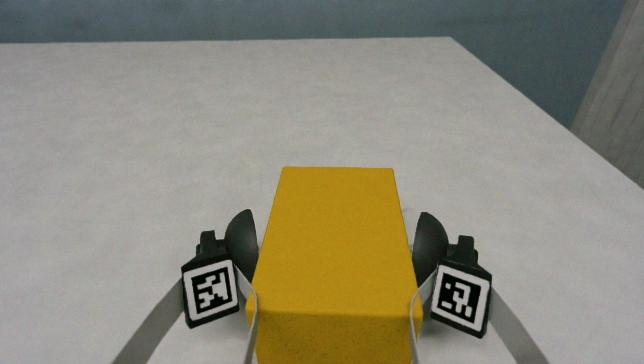

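Emit:
{"op": "move", "data": {
  "joints": {"lift_m":0.731},
  "speeds": {"lift_m":0.02},
  "contact_limits": {"lift_m":{"down":12}},
  "cameras": []
}}

Emit:
{"op": "move", "data": {
  "joints": {"gripper_m":0.179},
  "cameras": ["wrist_camera"]
}}

Emit:
{"op": "move", "data": {
  "joints": {"lift_m":0.83},
  "speeds": {"lift_m":0.06},
  "cameras": ["wrist_camera"]
}}

Emit:
{"op": "move", "data": {
  "joints": {"arm_m":0.005,"gripper_m":0.03,"wrist_pitch_rad":-0.4},
  "cameras": ["head_camera"]
}}

Scene clock: 277.27 s.
move: done
base_odometry: x=+0.330 y=-0.567 heading=-0.915
turned_by_wheels: +0.000
turned_by_imu: +0.000
base_tilt: forward=-0.3 right=-1.1
lidar_m: 2.48 1.39 0.96 0.91 0.93 1.22 1.79 2.02 1.45 0.90 0.81 1.41
head_depth_mm: 1164 1256 1372 1495 1663 1635 1328 / 1153 1244 1369 1490 1593 457 367 / 1147 1238 1346 1420 604 724 1304 / 1133 1231 1331 1328 628 743 1272 / 1125 1221 1338 1318 924 768 1300 / 1118 1209 1319 1301 921 759 1300 / 1115 1199 1307 1289 915 752 1286
base_status: not commanded
joint_positions: lift_m=+0.731 arm_m=+0.420 wrist_yaw_rad=-0.002 wrist_pitch_rad=-0.408 wrist_roll_rad=+0.000 gripper_m=+0.004 head_pan_rad=-1.570 head_tilt_rad=-0.500
joint_status: all done
measured_speeds: all 0
motor_effort: left_wheel=+0.6(1.1) right_wheel=+9.5(10.3) lift_m=+21.8(23.1) arm_m=+11.9(12.4) wrist_yaw_rad=+1.5(2.8) wrist_pitch_rad=+0.9(1.8) wrist_roll_rad=+0.0(0.3) gripper_m=-12.3(12.7) head_pan_rad=+3.2(3.5) head_tilt_rad=+1.8(2.7)
contact_limits: lift_m down 12 (down: maximum 72; up: maximum 65); translate_m 35 (maximum 100)
hand_pose: x=-0.0221 y=-0.7906 z=+0.7460 quat_wxyz=(+0.693, +0.143, -0.692, -0.144) (m; base frame)
wrist_depth_mm: - - - - - - - / - - - - - - - / - - - - - - - / - - - 176 - - - / - - 152 145 149 - - / - - 129 124 127 - - / - - 125 125 121 108 -
pictures: none
No camera images: "cameras" was empty.

Scene clock: 279.57 s.
move: done
base_odometry: x=+0.330 y=-0.567 heading=-0.915
turned_by_wheels: +0.000
turned_by_imu: +0.000
base_tilt: forward=-0.4 right=-1.2
lidar_m: 2.47 1.38 0.97 0.91 0.93 1.22 1.79 2.02 1.45 0.90 0.81 1.41
head_depth_mm: 1157 1252 1370 1495 1651 1636 1317 / 1148 1251 1362 1504 1594 457 367 / 1141 1235 1350 1423 605 722 1312 / 1136 1233 1337 1332 630 743 1273 / 1130 1221 1336 1308 926 765 1307 / 1117 1207 1311 1304 919 759 1300 / 1114 1202 1311 1286 913 755 1282
base_status: not commanded
joint_positions: lift_m=+0.731 arm_m=+0.420 wrist_yaw_rad=-0.002 wrist_pitch_rad=-0.412 wrist_roll_rad=+0.000 gripper_m=+0.179 head_pan_rad=-1.570 head_tilt_rad=-0.500
joint_status: all done
measured_speeds: all 0
motor_effort: left_wheel=+0.3(1.1) right_wheel=+9.0(10.0) lift_m=+26.7(27.4) arm_m=+12.0(12.6) wrist_yaw_rad=+2.1(2.8) wrist_pitch_rad=+1.7(1.8) wrist_roll_rad=+0.2(0.3) gripper_m=+0.4(85.4) head_pan_rad=+3.1(4.0) head_tilt_rad=+1.5(2.8)
contact_limits: lift_m down 12 (down: maximum 72; up: maximum 65); translate_m 35 (maximum 100)
hand_pose: x=-0.0221 y=-0.7902 z=+0.7451 quat_wxyz=(+0.692, +0.144, -0.692, -0.146) (m; base frame)
wrist_depth_mm: - - - - - - - / - - - - - - - / - - - - - - - / - - - 173 - - - / - 142 - 142 148 - - / - 126 - 121 121 - - / - - - 125 122 - 105
pictures: wrist_camera
camera_calibration:
wrist_camera: T_world_to_cam=[[-0.999091, -0.0344777, -0.0250579, -0.0240275], [0.000638756, 0.575737, -0.817635, 1.0967], [0.0426169, -0.816908, -0.575191, -0.049789], [0, 0, 0, 1]] pos_world=[-0.0225844, -0.672912, 0.867461]

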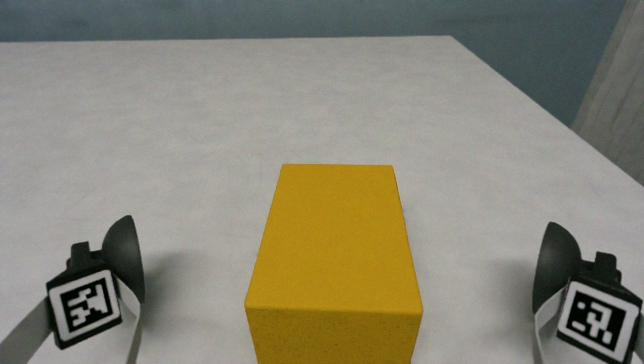

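Scene clock: 281.80 s.
move: done
base_odometry: x=+0.330 y=-0.567 heading=-0.915
turned_by_wheels: +0.000
turned_by_imu: +0.000
base_tilt: forward=-0.4 right=-1.1
lidar_m: 2.47 1.38 0.96 0.91 0.93 1.22 1.79 2.02 1.45 0.90 0.81 1.41
head_depth_mm: 1163 1254 1371 1498 1650 328 - / 1151 1252 1361 1472 423 350 1310 / 1143 1236 1353 597 836 775 1306 / 1136 1225 1339 1337 827 769 1272 / 1132 1222 1328 1310 888 766 1298 / 1121 1201 1317 1304 920 760 1291 / 1112 1205 1301 1292 911 754 1285
base_status: not commanded
joint_positions: lift_m=+0.830 arm_m=+0.420 wrist_yaw_rad=-0.002 wrist_pitch_rad=-0.412 wrist_roll_rad=+0.000 gripper_m=+0.179 head_pan_rad=-1.570 head_tilt_rad=-0.500
joint_status: all done
measured_speeds: all 0
motor_effort: left_wheel=+0.3(0.9) right_wheel=+9.5(10.2) lift_m=+29.1(33.4) arm_m=+12.0(12.4) wrist_yaw_rad=+1.5(3.1) wrist_pitch_rad=+1.9(1.9) wrist_roll_rad=-0.1(0.3) gripper_m=+0.8(1.1) head_pan_rad=+3.2(3.8) head_tilt_rad=+2.1(2.6)
contact_limits: translate_m 35 (maximum 100)
hand_pose: x=-0.0221 y=-0.7901 z=+0.8440 quat_wxyz=(+0.692, +0.144, -0.692, -0.146) (m; base frame)
wrist_depth_mm: - - - - - - - / - - - - - - - / - - - - - - - / - - - - - - - / - 143 - - - - - / - 126 - - - - - / - - - - - - 105
pictures: wrist_camera
camera_calibration:
wrist_camera: T_world_to_cam=[[-0.999091, -0.0344636, -0.0250789, -0.0215171], [0.000642642, 0.576146, -0.817347, 1.17764], [0.0426178, -0.81662, -0.5756, 0.00774304], [0, 0, 0, 1]] pos_world=[-0.0225844, -0.672913, 0.966461]

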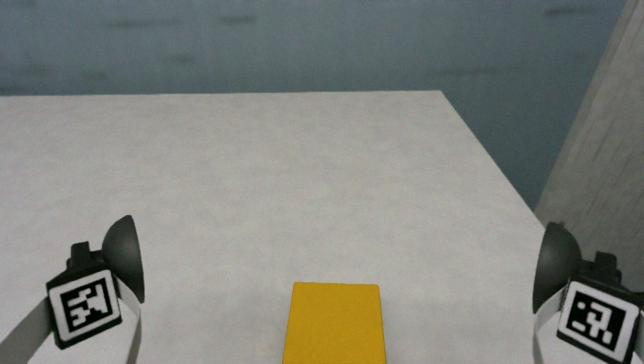

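Scene clock: 286.03 s.
move: done
base_odometry: x=+0.330 y=-0.567 heading=-0.915
turned_by_wheels: +0.000
turned_by_imu: +0.000
base_tilt: forward=-0.3 right=-1.1
lidar_m: 2.48 1.39 0.97 0.91 0.93 1.22 1.79 2.02 1.45 0.89 0.81 1.41
head_depth_mm: 1156 1256 1366 1492 1664 1636 1325 / 1151 1252 1366 1492 1588 778 1317 / 1149 1240 1345 1413 939 775 1244 / 1129 1236 1344 1339 899 770 307 / 1125 1217 1325 1317 925 764 1302 / 1118 1207 1308 1304 919 759 1293 / 1112 1205 1302 1287 914 753 1285
base_status: not commanded
joint_positions: lift_m=+0.830 arm_m=+0.005 wrist_yaw_rad=-0.002 wrist_pitch_rad=-0.413 wrist_roll_rad=+0.000 gripper_m=+0.030 head_pan_rad=-1.570 head_tilt_rad=-0.500
joint_status: all done
measured_speeds: all 0
motor_effort: left_wheel=+0.7(1.1) right_wheel=+9.2(10.1) lift_m=+25.7(29.6) arm_m=-11.5(14.6) wrist_yaw_rad=+2.1(3.0) wrist_pitch_rad=+1.9(3.5) wrist_roll_rad=-0.1(0.3) gripper_m=+0.1(84.5) head_pan_rad=+3.3(4.0) head_tilt_rad=+1.2(2.3)
contact_limits: translate_m 35 (maximum 100)
hand_pose: x=-0.0221 y=-0.3750 z=+0.8439 quat_wxyz=(+0.692, +0.144, -0.692, -0.146) (m; base frame)
wrist_depth_mm: - - - - - - - / - - - - - - - / - - - - - - - / - - - - - - - / - - - 153 - - - / - - 127 146 130 - - / - - 968 - 951 - -
pictures: head_camera (sideways)
camera_calibration:
head_camera: T_world_to_cam=[[-0.0466225, 0.4322, -0.900572, 1.18763], [0.997505, -0.0277038, -0.0649363, 0.0780437], [-0.0530148, -0.901352, -0.42983, 0.515315], [0, 0, 0, 1]] pos_world=[0.00484088, -0.0466531, 1.29612]

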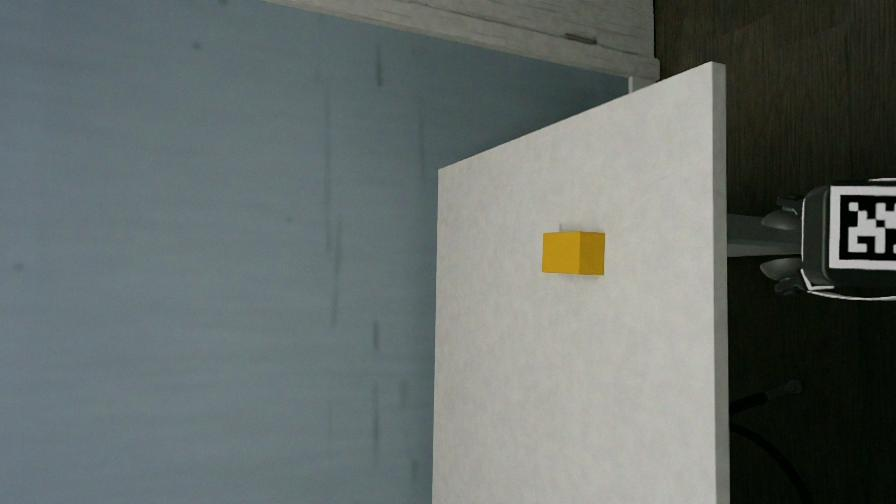

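Emit:
{"op": "move", "data": {
  "joints": {"wrist_yaw_rad":3.0},
  "cameras": []
}}

Emit:
{"op": "move", "data": {
  "base": {"translate_m": 1.2},
  "joints": {"lift_m":0.33,"head_pan_rad":0,"head_tilt_rad":-0.3},
  "contact_limits": {"translate_m":35},
  "cameras": ["nav_camera"]
}}

Emit:
{"op": "move", "data": {
  "base": {"translate_m": 0.75},
  "contact_limits": {"translate_m":35},
  "cameras": []
}}

Emit:
{"op": "move", "data": {
  "base": {"rotate_rad": 1.571},
  "cameras": ["nav_camera"]
}}

Scene clock: 302.33 s.
move: done
base_odometry: x=+0.330 y=-0.567 heading=-0.915
turned_by_wheels: +0.000
turned_by_imu: +0.000
base_tilt: forward=-0.3 right=-1.2
lidar_m: 2.48 1.38 0.97 0.91 0.93 1.22 1.79 2.01 1.45 0.90 0.81 1.41
head_depth_mm: 1156 1263 1369 1497 1652 1633 1327 / 1152 1244 1359 1492 1586 780 1320 / 1146 1237 1351 1422 939 774 1314 / 1135 1225 1337 1341 899 771 1279 / 1126 1223 1333 1320 927 766 1302 / 1121 1216 1313 1303 917 759 1293 / 1111 1202 1306 1291 913 757 1283
base_status: not commanded
joint_positions: lift_m=+0.830 arm_m=+0.005 wrist_yaw_rad=+2.997 wrist_pitch_rad=-0.413 wrist_roll_rad=+0.000 gripper_m=+0.030 head_pan_rad=-1.570 head_tilt_rad=-0.500
joint_status: all done
measured_speeds: all 0
motor_effort: left_wheel=+0.8(0.9) right_wheel=+9.8(10.0) lift_m=+29.4(30.2) arm_m=-2.0(6.7) wrist_yaw_rad=+2.0(4.8) wrist_pitch_rad=+1.9(2.0) wrist_roll_rad=-0.3(0.3) gripper_m=+0.1(0.9) head_pan_rad=+3.2(3.9) head_tilt_rad=+0.8(1.7)
contact_limits: translate_m 35 (maximum 100)
hand_pose: x=+0.0112 y=+0.0728 z=+0.8439 quat_wxyz=(+0.195, +0.700, +0.095, +0.680) (m; base frame)
wrist_depth_mm: - 141 - - - - - / - 151 - - - - - / - 165 - - - - - / - 188 226 - - - - / - - 211 - - - - / - - 130 146 130 - - / - - 267 - 958 - -
pictures: none
No camera images: "cameras" was empty.

Scene clock: 315.47 s.
move: done
base_odometry: x=+1.061 y=-1.518 heading=-0.915
turned_by_wheels: +0.000
turned_by_imu: +0.000
base_tilt: forward=-0.2 right=-1.2
lidar_m: 1.29 1.32 1.73 0.99 1.01 1.32 2.98 1.02 0.99 0.85 1.33 1.37
head_depth_mm: 1135 1186 1248 1316 1398 1482 1532 / 1121 1174 1242 1306 1381 1464 1509 / 1120 1169 1234 1293 1371 1444 1508 / 1109 1159 1218 1287 1353 1430 1477 / 1100 1152 1205 1268 1333 1410 1467 / 1092 1139 1195 1258 1322 1394 1454 / 1087 1134 1184 1251 1317 1387 1452
base_status: done
joint_positions: lift_m=+0.330 arm_m=+0.005 wrist_yaw_rad=+2.997 wrist_pitch_rad=-0.413 wrist_roll_rad=+0.000 gripper_m=+0.030 head_pan_rad=+0.000 head_tilt_rad=-0.300
joint_status: all done
measured_speeds: all 0
motor_effort: left_wheel=+0.3(9.3) right_wheel=+9.7(13.6) lift_m=+28.8(30.0) arm_m=+12.0(12.7) wrist_yaw_rad=+1.5(3.5) wrist_pitch_rad=+2.0(2.1) wrist_roll_rad=+0.2(0.3) gripper_m=+0.0(1.0) head_pan_rad=-3.5(5.3) head_tilt_rad=-3.6(9.3)
contact_limits: translate_m 35 (maximum 100)
hand_pose: x=+0.0111 y=+0.0727 z=+0.3437 quat_wxyz=(+0.195, +0.700, +0.095, +0.680) (m; base frame)
wrist_depth_mm: 844 141 - - - - - / 937 152 - - - - - / - 166 977 - - - 986 / 830 188 224 801 793 787 777 / 669 653 212 635 658 654 646 / 574 569 130 148 130 556 552 / 497 514 264 324 462 487 482
pictures: nav_camera (sideways)
camera_calibration:
nav_camera: T_world_to_cam=[[0.270292, 0.0170299, 0.962628, -1.21159], [0.0143266, -0.999804, 0.0136649, 0.0322509], [0.962672, 0.0100976, -0.270483, 0.299387], [0, 0, 0, 1]] pos_world=[0.0388091, 0.0498547, 1.24685]

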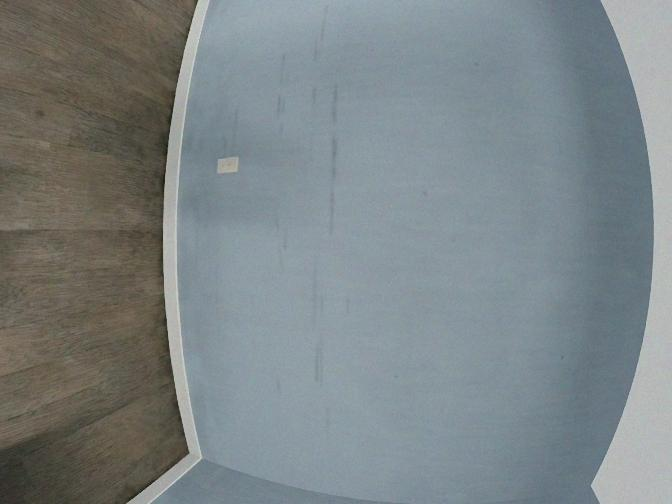

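Scene clock: 324.10 s.
move: done
base_odometry: x=+1.519 y=-2.112 heading=-0.915
turned_by_wheels: +0.000
turned_by_imu: +0.000
base_tilt: forward=-0.3 right=-1.1
lidar_m: 0.55 0.56 0.74 1.74 1.24 1.39 3.28 1.64 1.14 1.25 0.83 0.58
head_depth_mm: 459 481 505 532 565 598 636 / 455 476 501 529 559 591 629 / 452 473 496 522 552 585 622 / 447 469 492 517 546 580 614 / 444 465 488 513 541 572 608 / 440 461 483 507 536 566 601 / 437 457 479 504 530 562 592
base_status: done
joint_positions: lift_m=+0.330 arm_m=+0.005 wrist_yaw_rad=+2.997 wrist_pitch_rad=-0.413 wrist_roll_rad=+0.000 gripper_m=+0.030 head_pan_rad=+0.000 head_tilt_rad=-0.300
joint_status: not commanded
measured_speeds: all 0
motor_effort: left_wheel=+1.2(7.8) right_wheel=+8.6(13.6) lift_m=+27.1(29.6) arm_m=+11.4(12.6) wrist_yaw_rad=+2.1(3.5) wrist_pitch_rad=+2.1(2.1) wrist_roll_rad=-0.2(0.3) gripper_m=+0.6(1.0) head_pan_rad=-2.5(3.6) head_tilt_rad=-2.2(3.6)
contact_limits: translate_m 35 (maximum 100)
hand_pose: x=+0.0111 y=+0.0727 z=+0.3437 quat_wxyz=(+0.195, +0.700, +0.095, +0.680) (m; base frame)
wrist_depth_mm: - 141 - - - - - / - 151 - - - - - / - 166 986 - - - - / 816 188 225 797 791 760 - / 675 641 211 638 653 653 630 / 571 567 130 147 130 556 554 / 497 511 264 322 470 481 483
pictures: none
No camera images: "cameras" was empty.

Scene clock: 327.70 s.
move: done
base_odometry: x=+1.519 y=-2.112 heading=+0.655
turned_by_wheels: +1.571
turned_by_imu: +1.546
base_tilt: forward=-0.4 right=-1.1
lidar_m: 1.67 1.14 1.37 3.13 1.79 1.15 1.25 0.85 0.59 0.55 0.56 0.73
head_depth_mm: 1249 1241 1231 1219 1218 1214 1213 / 1678 1680 1654 1644 1634 1629 1496 / 2182 2287 2359 2469 2442 2007 1547 / 2170 2266 2385 2487 2596 1993 1543 / 2150 2230 2353 2470 2573 2003 1535 / 2134 2232 2332 2473 2513 1974 1513 / 2105 2215 2300 2432 2523 1967 1522
base_status: done
joint_positions: lift_m=+0.330 arm_m=+0.005 wrist_yaw_rad=+2.997 wrist_pitch_rad=-0.413 wrist_roll_rad=+0.000 gripper_m=+0.030 head_pan_rad=+0.000 head_tilt_rad=-0.300
joint_status: not commanded
measured_speeds: all 0
motor_effort: left_wheel=-9.5(13.3) right_wheel=+8.8(12.5) lift_m=+27.0(28.5) arm_m=+2.7(11.9) wrist_yaw_rad=+2.1(4.0) wrist_pitch_rad=+2.1(2.1) wrist_roll_rad=+0.2(0.3) gripper_m=+0.3(0.9) head_pan_rad=-2.4(3.3) head_tilt_rad=-1.5(2.9)
hand_pose: x=+0.0111 y=+0.0727 z=+0.3437 quat_wxyz=(+0.195, +0.700, +0.095, +0.680) (m; base frame)
wrist_depth_mm: - 141 - - - - - / - 151 - - - - - / - 166 973 - - - 981 / 809 188 224 808 789 779 776 / 674 654 211 636 654 653 646 / 573 568 130 147 130 554 553 / 502 509 263 323 465 484 485
pictures: nav_camera (sideways)
camera_calibration:
nav_camera: T_world_to_cam=[[0.270384, 0.0170295, 0.962602, -1.21156], [0.0143279, -0.999804, 0.0136631, 0.0322531], [0.962646, 0.0100977, -0.270575, 0.299504], [0, 0, 0, 1]] pos_world=[0.0388089, 0.0498547, 1.24685]

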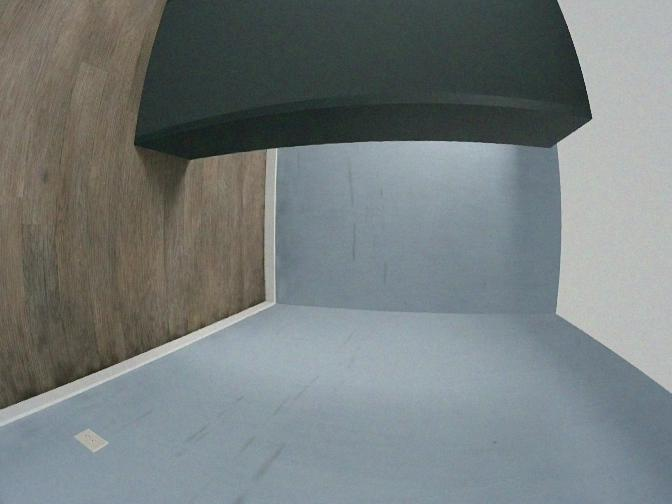

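Emit:
{"op": "move", "data": {
  "base": {"translate_m": 1.2},
  "contact_limits": {"translate_m":35},
  "cameras": []
}}

Emit:
{"op": "move", "data": {
  "base": {"translate_m": 0.53},
  "contact_limits": {"translate_m":35},
  "cameras": []
}}

Emit:
{"op": "move", "data": {
  "base": {"rotate_rad": -1.571},
  "joints": {"head_pan_rad":-2.4,"head_tilt_rad":-0.4},
  "cameras": ["nav_camera","head_camera"]
}}

Scene clock: 350.23 s.
move: done
base_odometry: x=+2.470 y=-1.381 heading=+0.655
turned_by_wheels: +0.000
turned_by_imu: +0.000
base_tilt: forward=-0.3 right=-1.2
lidar_m: 1.31 1.33 0.59 0.56 0.57 2.19 2.44 0.71 0.49 0.46 0.47 0.61
head_depth_mm: 1051 1035 1035 1030 1020 1018 1014 / 1146 1200 1257 1306 1366 1366 1356 / 1137 1193 1250 1316 1383 1481 1512 / 1124 1176 1238 1296 1371 1450 1509 / 1107 1163 1216 1281 1356 1433 1470 / 1098 1155 1201 1273 1341 1411 1469 / 1094 1140 1197 1250 1328 1391 1458
base_status: done
joint_positions: lift_m=+0.330 arm_m=+0.005 wrist_yaw_rad=+2.997 wrist_pitch_rad=-0.413 wrist_roll_rad=+0.000 gripper_m=+0.030 head_pan_rad=+0.000 head_tilt_rad=-0.300
joint_status: not commanded
measured_speeds: all 0
motor_effort: left_wheel=-0.1(9.6) right_wheel=+10.0(14.0) lift_m=+26.0(28.0) arm_m=-6.1(12.8) wrist_yaw_rad=+2.1(3.8) wrist_pitch_rad=+2.0(2.2) wrist_roll_rad=+0.0(0.3) gripper_m=+0.5(1.1) head_pan_rad=-2.4(3.4) head_tilt_rad=+0.3(2.1)
contact_limits: translate_m 35 (maximum 100)
hand_pose: x=+0.0111 y=+0.0727 z=+0.3437 quat_wxyz=(+0.195, +0.700, +0.095, +0.680) (m; base frame)
wrist_depth_mm: - 141 - - - - - / - 151 - - - - - / - 166 172 - - - - / 817 188 192 744 771 798 781 / 670 648 211 638 658 646 648 / 571 570 130 148 130 555 548 / 501 509 264 322 468 485 483
pictures: none
No camera images: "cameras" was empty.

Scene clock: 356.67 s.
move: done
base_odometry: x=+2.890 y=-1.058 heading=+0.655
turned_by_wheels: +0.000
turned_by_imu: -0.001
base_tilt: forward=-0.3 right=-1.2
lidar_m: 0.78 0.80 1.03 1.48 0.71 0.79 2.32 0.65 0.45 0.42 0.43 0.56
head_depth_mm: 679 711 748 789 833 879 916 / 671 705 740 780 822 871 929 / 664 695 730 767 811 861 913 / 656 691 721 761 802 853 903 / 651 682 712 754 793 839 889 / 646 675 707 746 786 832 882 / 641 668 701 737 774 820 868
base_status: done
joint_positions: lift_m=+0.330 arm_m=+0.005 wrist_yaw_rad=+2.997 wrist_pitch_rad=-0.413 wrist_roll_rad=+0.000 gripper_m=+0.030 head_pan_rad=+0.000 head_tilt_rad=-0.300
joint_status: not commanded
measured_speeds: all 0
motor_effort: left_wheel=+4.9(8.9) right_wheel=+4.4(15.1) lift_m=+25.0(26.2) arm_m=-3.9(7.3) wrist_yaw_rad=+2.6(3.0) wrist_pitch_rad=+2.1(2.1) wrist_roll_rad=-0.1(0.4) gripper_m=+0.2(1.1) head_pan_rad=-2.2(2.8) head_tilt_rad=+1.3(2.2)
contact_limits: translate_m 35 (maximum 100)
hand_pose: x=+0.0111 y=+0.0727 z=+0.3437 quat_wxyz=(+0.195, +0.700, +0.095, +0.680) (m; base frame)
wrist_depth_mm: - 141 - - - - - / - 151 - - - - - / - 166 965 - - - 870 / - 183 225 795 798 775 782 / 679 646 211 638 657 654 645 / 571 572 130 147 130 557 557 / 498 508 265 325 464 485 485
pictures: none
No camera images: "cameras" was empty.

Scene clock: 360.27 s.
move: done
base_odometry: x=+2.890 y=-1.058 heading=-0.916
turned_by_wheels: -1.571
turned_by_imu: -1.545
base_tilt: forward=-0.5 right=-1.3
lidar_m: 0.42 0.43 0.56 0.78 0.80 1.05 1.49 0.64 0.80 2.14 0.64 0.44
head_depth_mm: 513 540 582 813 1338 1164 1377 / 548 575 606 638 677 734 828 / 586 618 654 694 740 791 849 / 633 671 713 759 816 880 953 / 689 733 784 842 909 991 1085 / 3104 3355 3424 3403 2372 1761 1392 / 2931 3080 3126 3212 2331 1728 1381
base_status: done
joint_positions: lift_m=+0.330 arm_m=+0.005 wrist_yaw_rad=+2.997 wrist_pitch_rad=-0.413 wrist_roll_rad=+0.000 gripper_m=+0.030 head_pan_rad=-2.402 head_tilt_rad=-0.400
joint_status: all done
measured_speeds: all 0
motor_effort: left_wheel=+7.9(11.9) right_wheel=-10.0(12.6) lift_m=+24.6(25.6) arm_m=-10.7(10.7) wrist_yaw_rad=+1.7(3.3) wrist_pitch_rad=+2.1(2.1) wrist_roll_rad=-0.2(0.3) gripper_m=+0.1(0.9) head_pan_rad=+3.6(6.0) head_tilt_rad=-3.7(6.6)
hand_pose: x=+0.0111 y=+0.0727 z=+0.3437 quat_wxyz=(+0.195, +0.700, +0.095, +0.680) (m; base frame)
wrist_depth_mm: - 141 - - - - - / - 151 - - - - - / - 165 174 - 919 - - / 786 188 224 801 786 - - / 678 648 211 639 654 633 - / 576 572 130 147 130 558 - / 502 508 265 323 463 484 480
pictures: head_camera (sideways), nav_camera (sideways)
camera_calibration:
head_camera: T_world_to_cam=[[0.22017, 0.263651, -0.939156, 1.23631], [0.646694, -0.760241, -0.0618172, 0.0761401], [-0.730282, -0.593736, -0.337884, 0.399735], [0, 0, 0, 1]] pos_world=[-0.0295181, -0.0307332, 1.30086]
nav_camera: T_world_to_cam=[[-0.258166, -0.25871, 0.930817, -1.16679], [-0.685548, 0.727925, 0.012179, 0.0384471], [-0.680716, -0.634975, -0.365284, 0.432793], [0, 0, 0, 1]] pos_world=[0.0197421, -0.055033, 1.24369]

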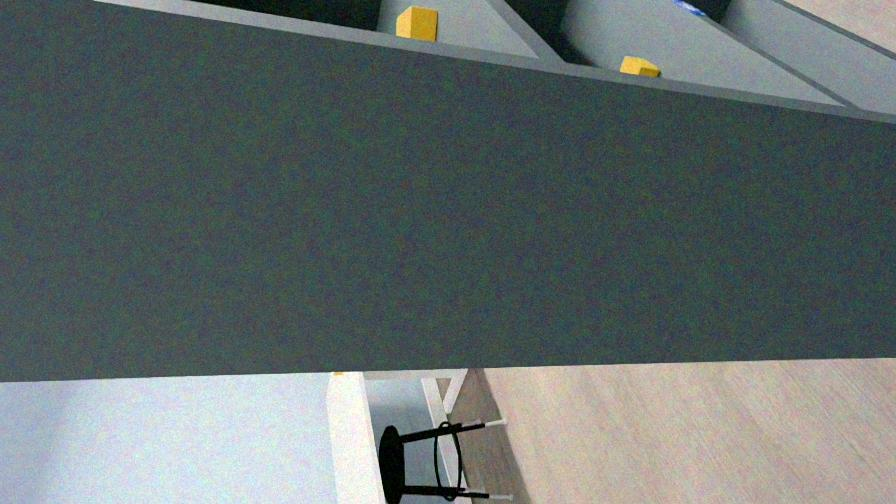

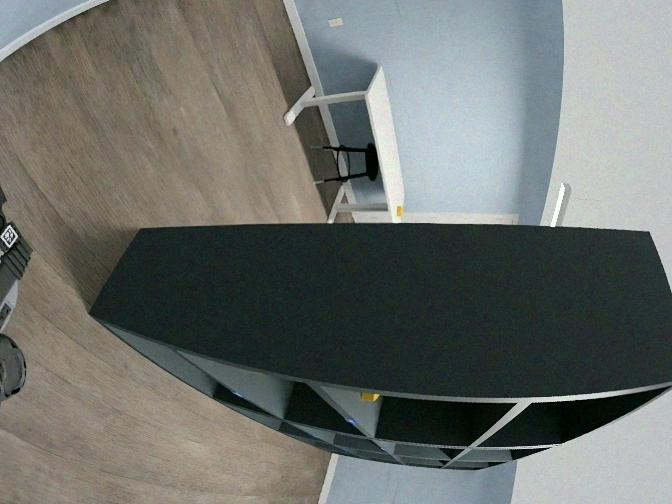

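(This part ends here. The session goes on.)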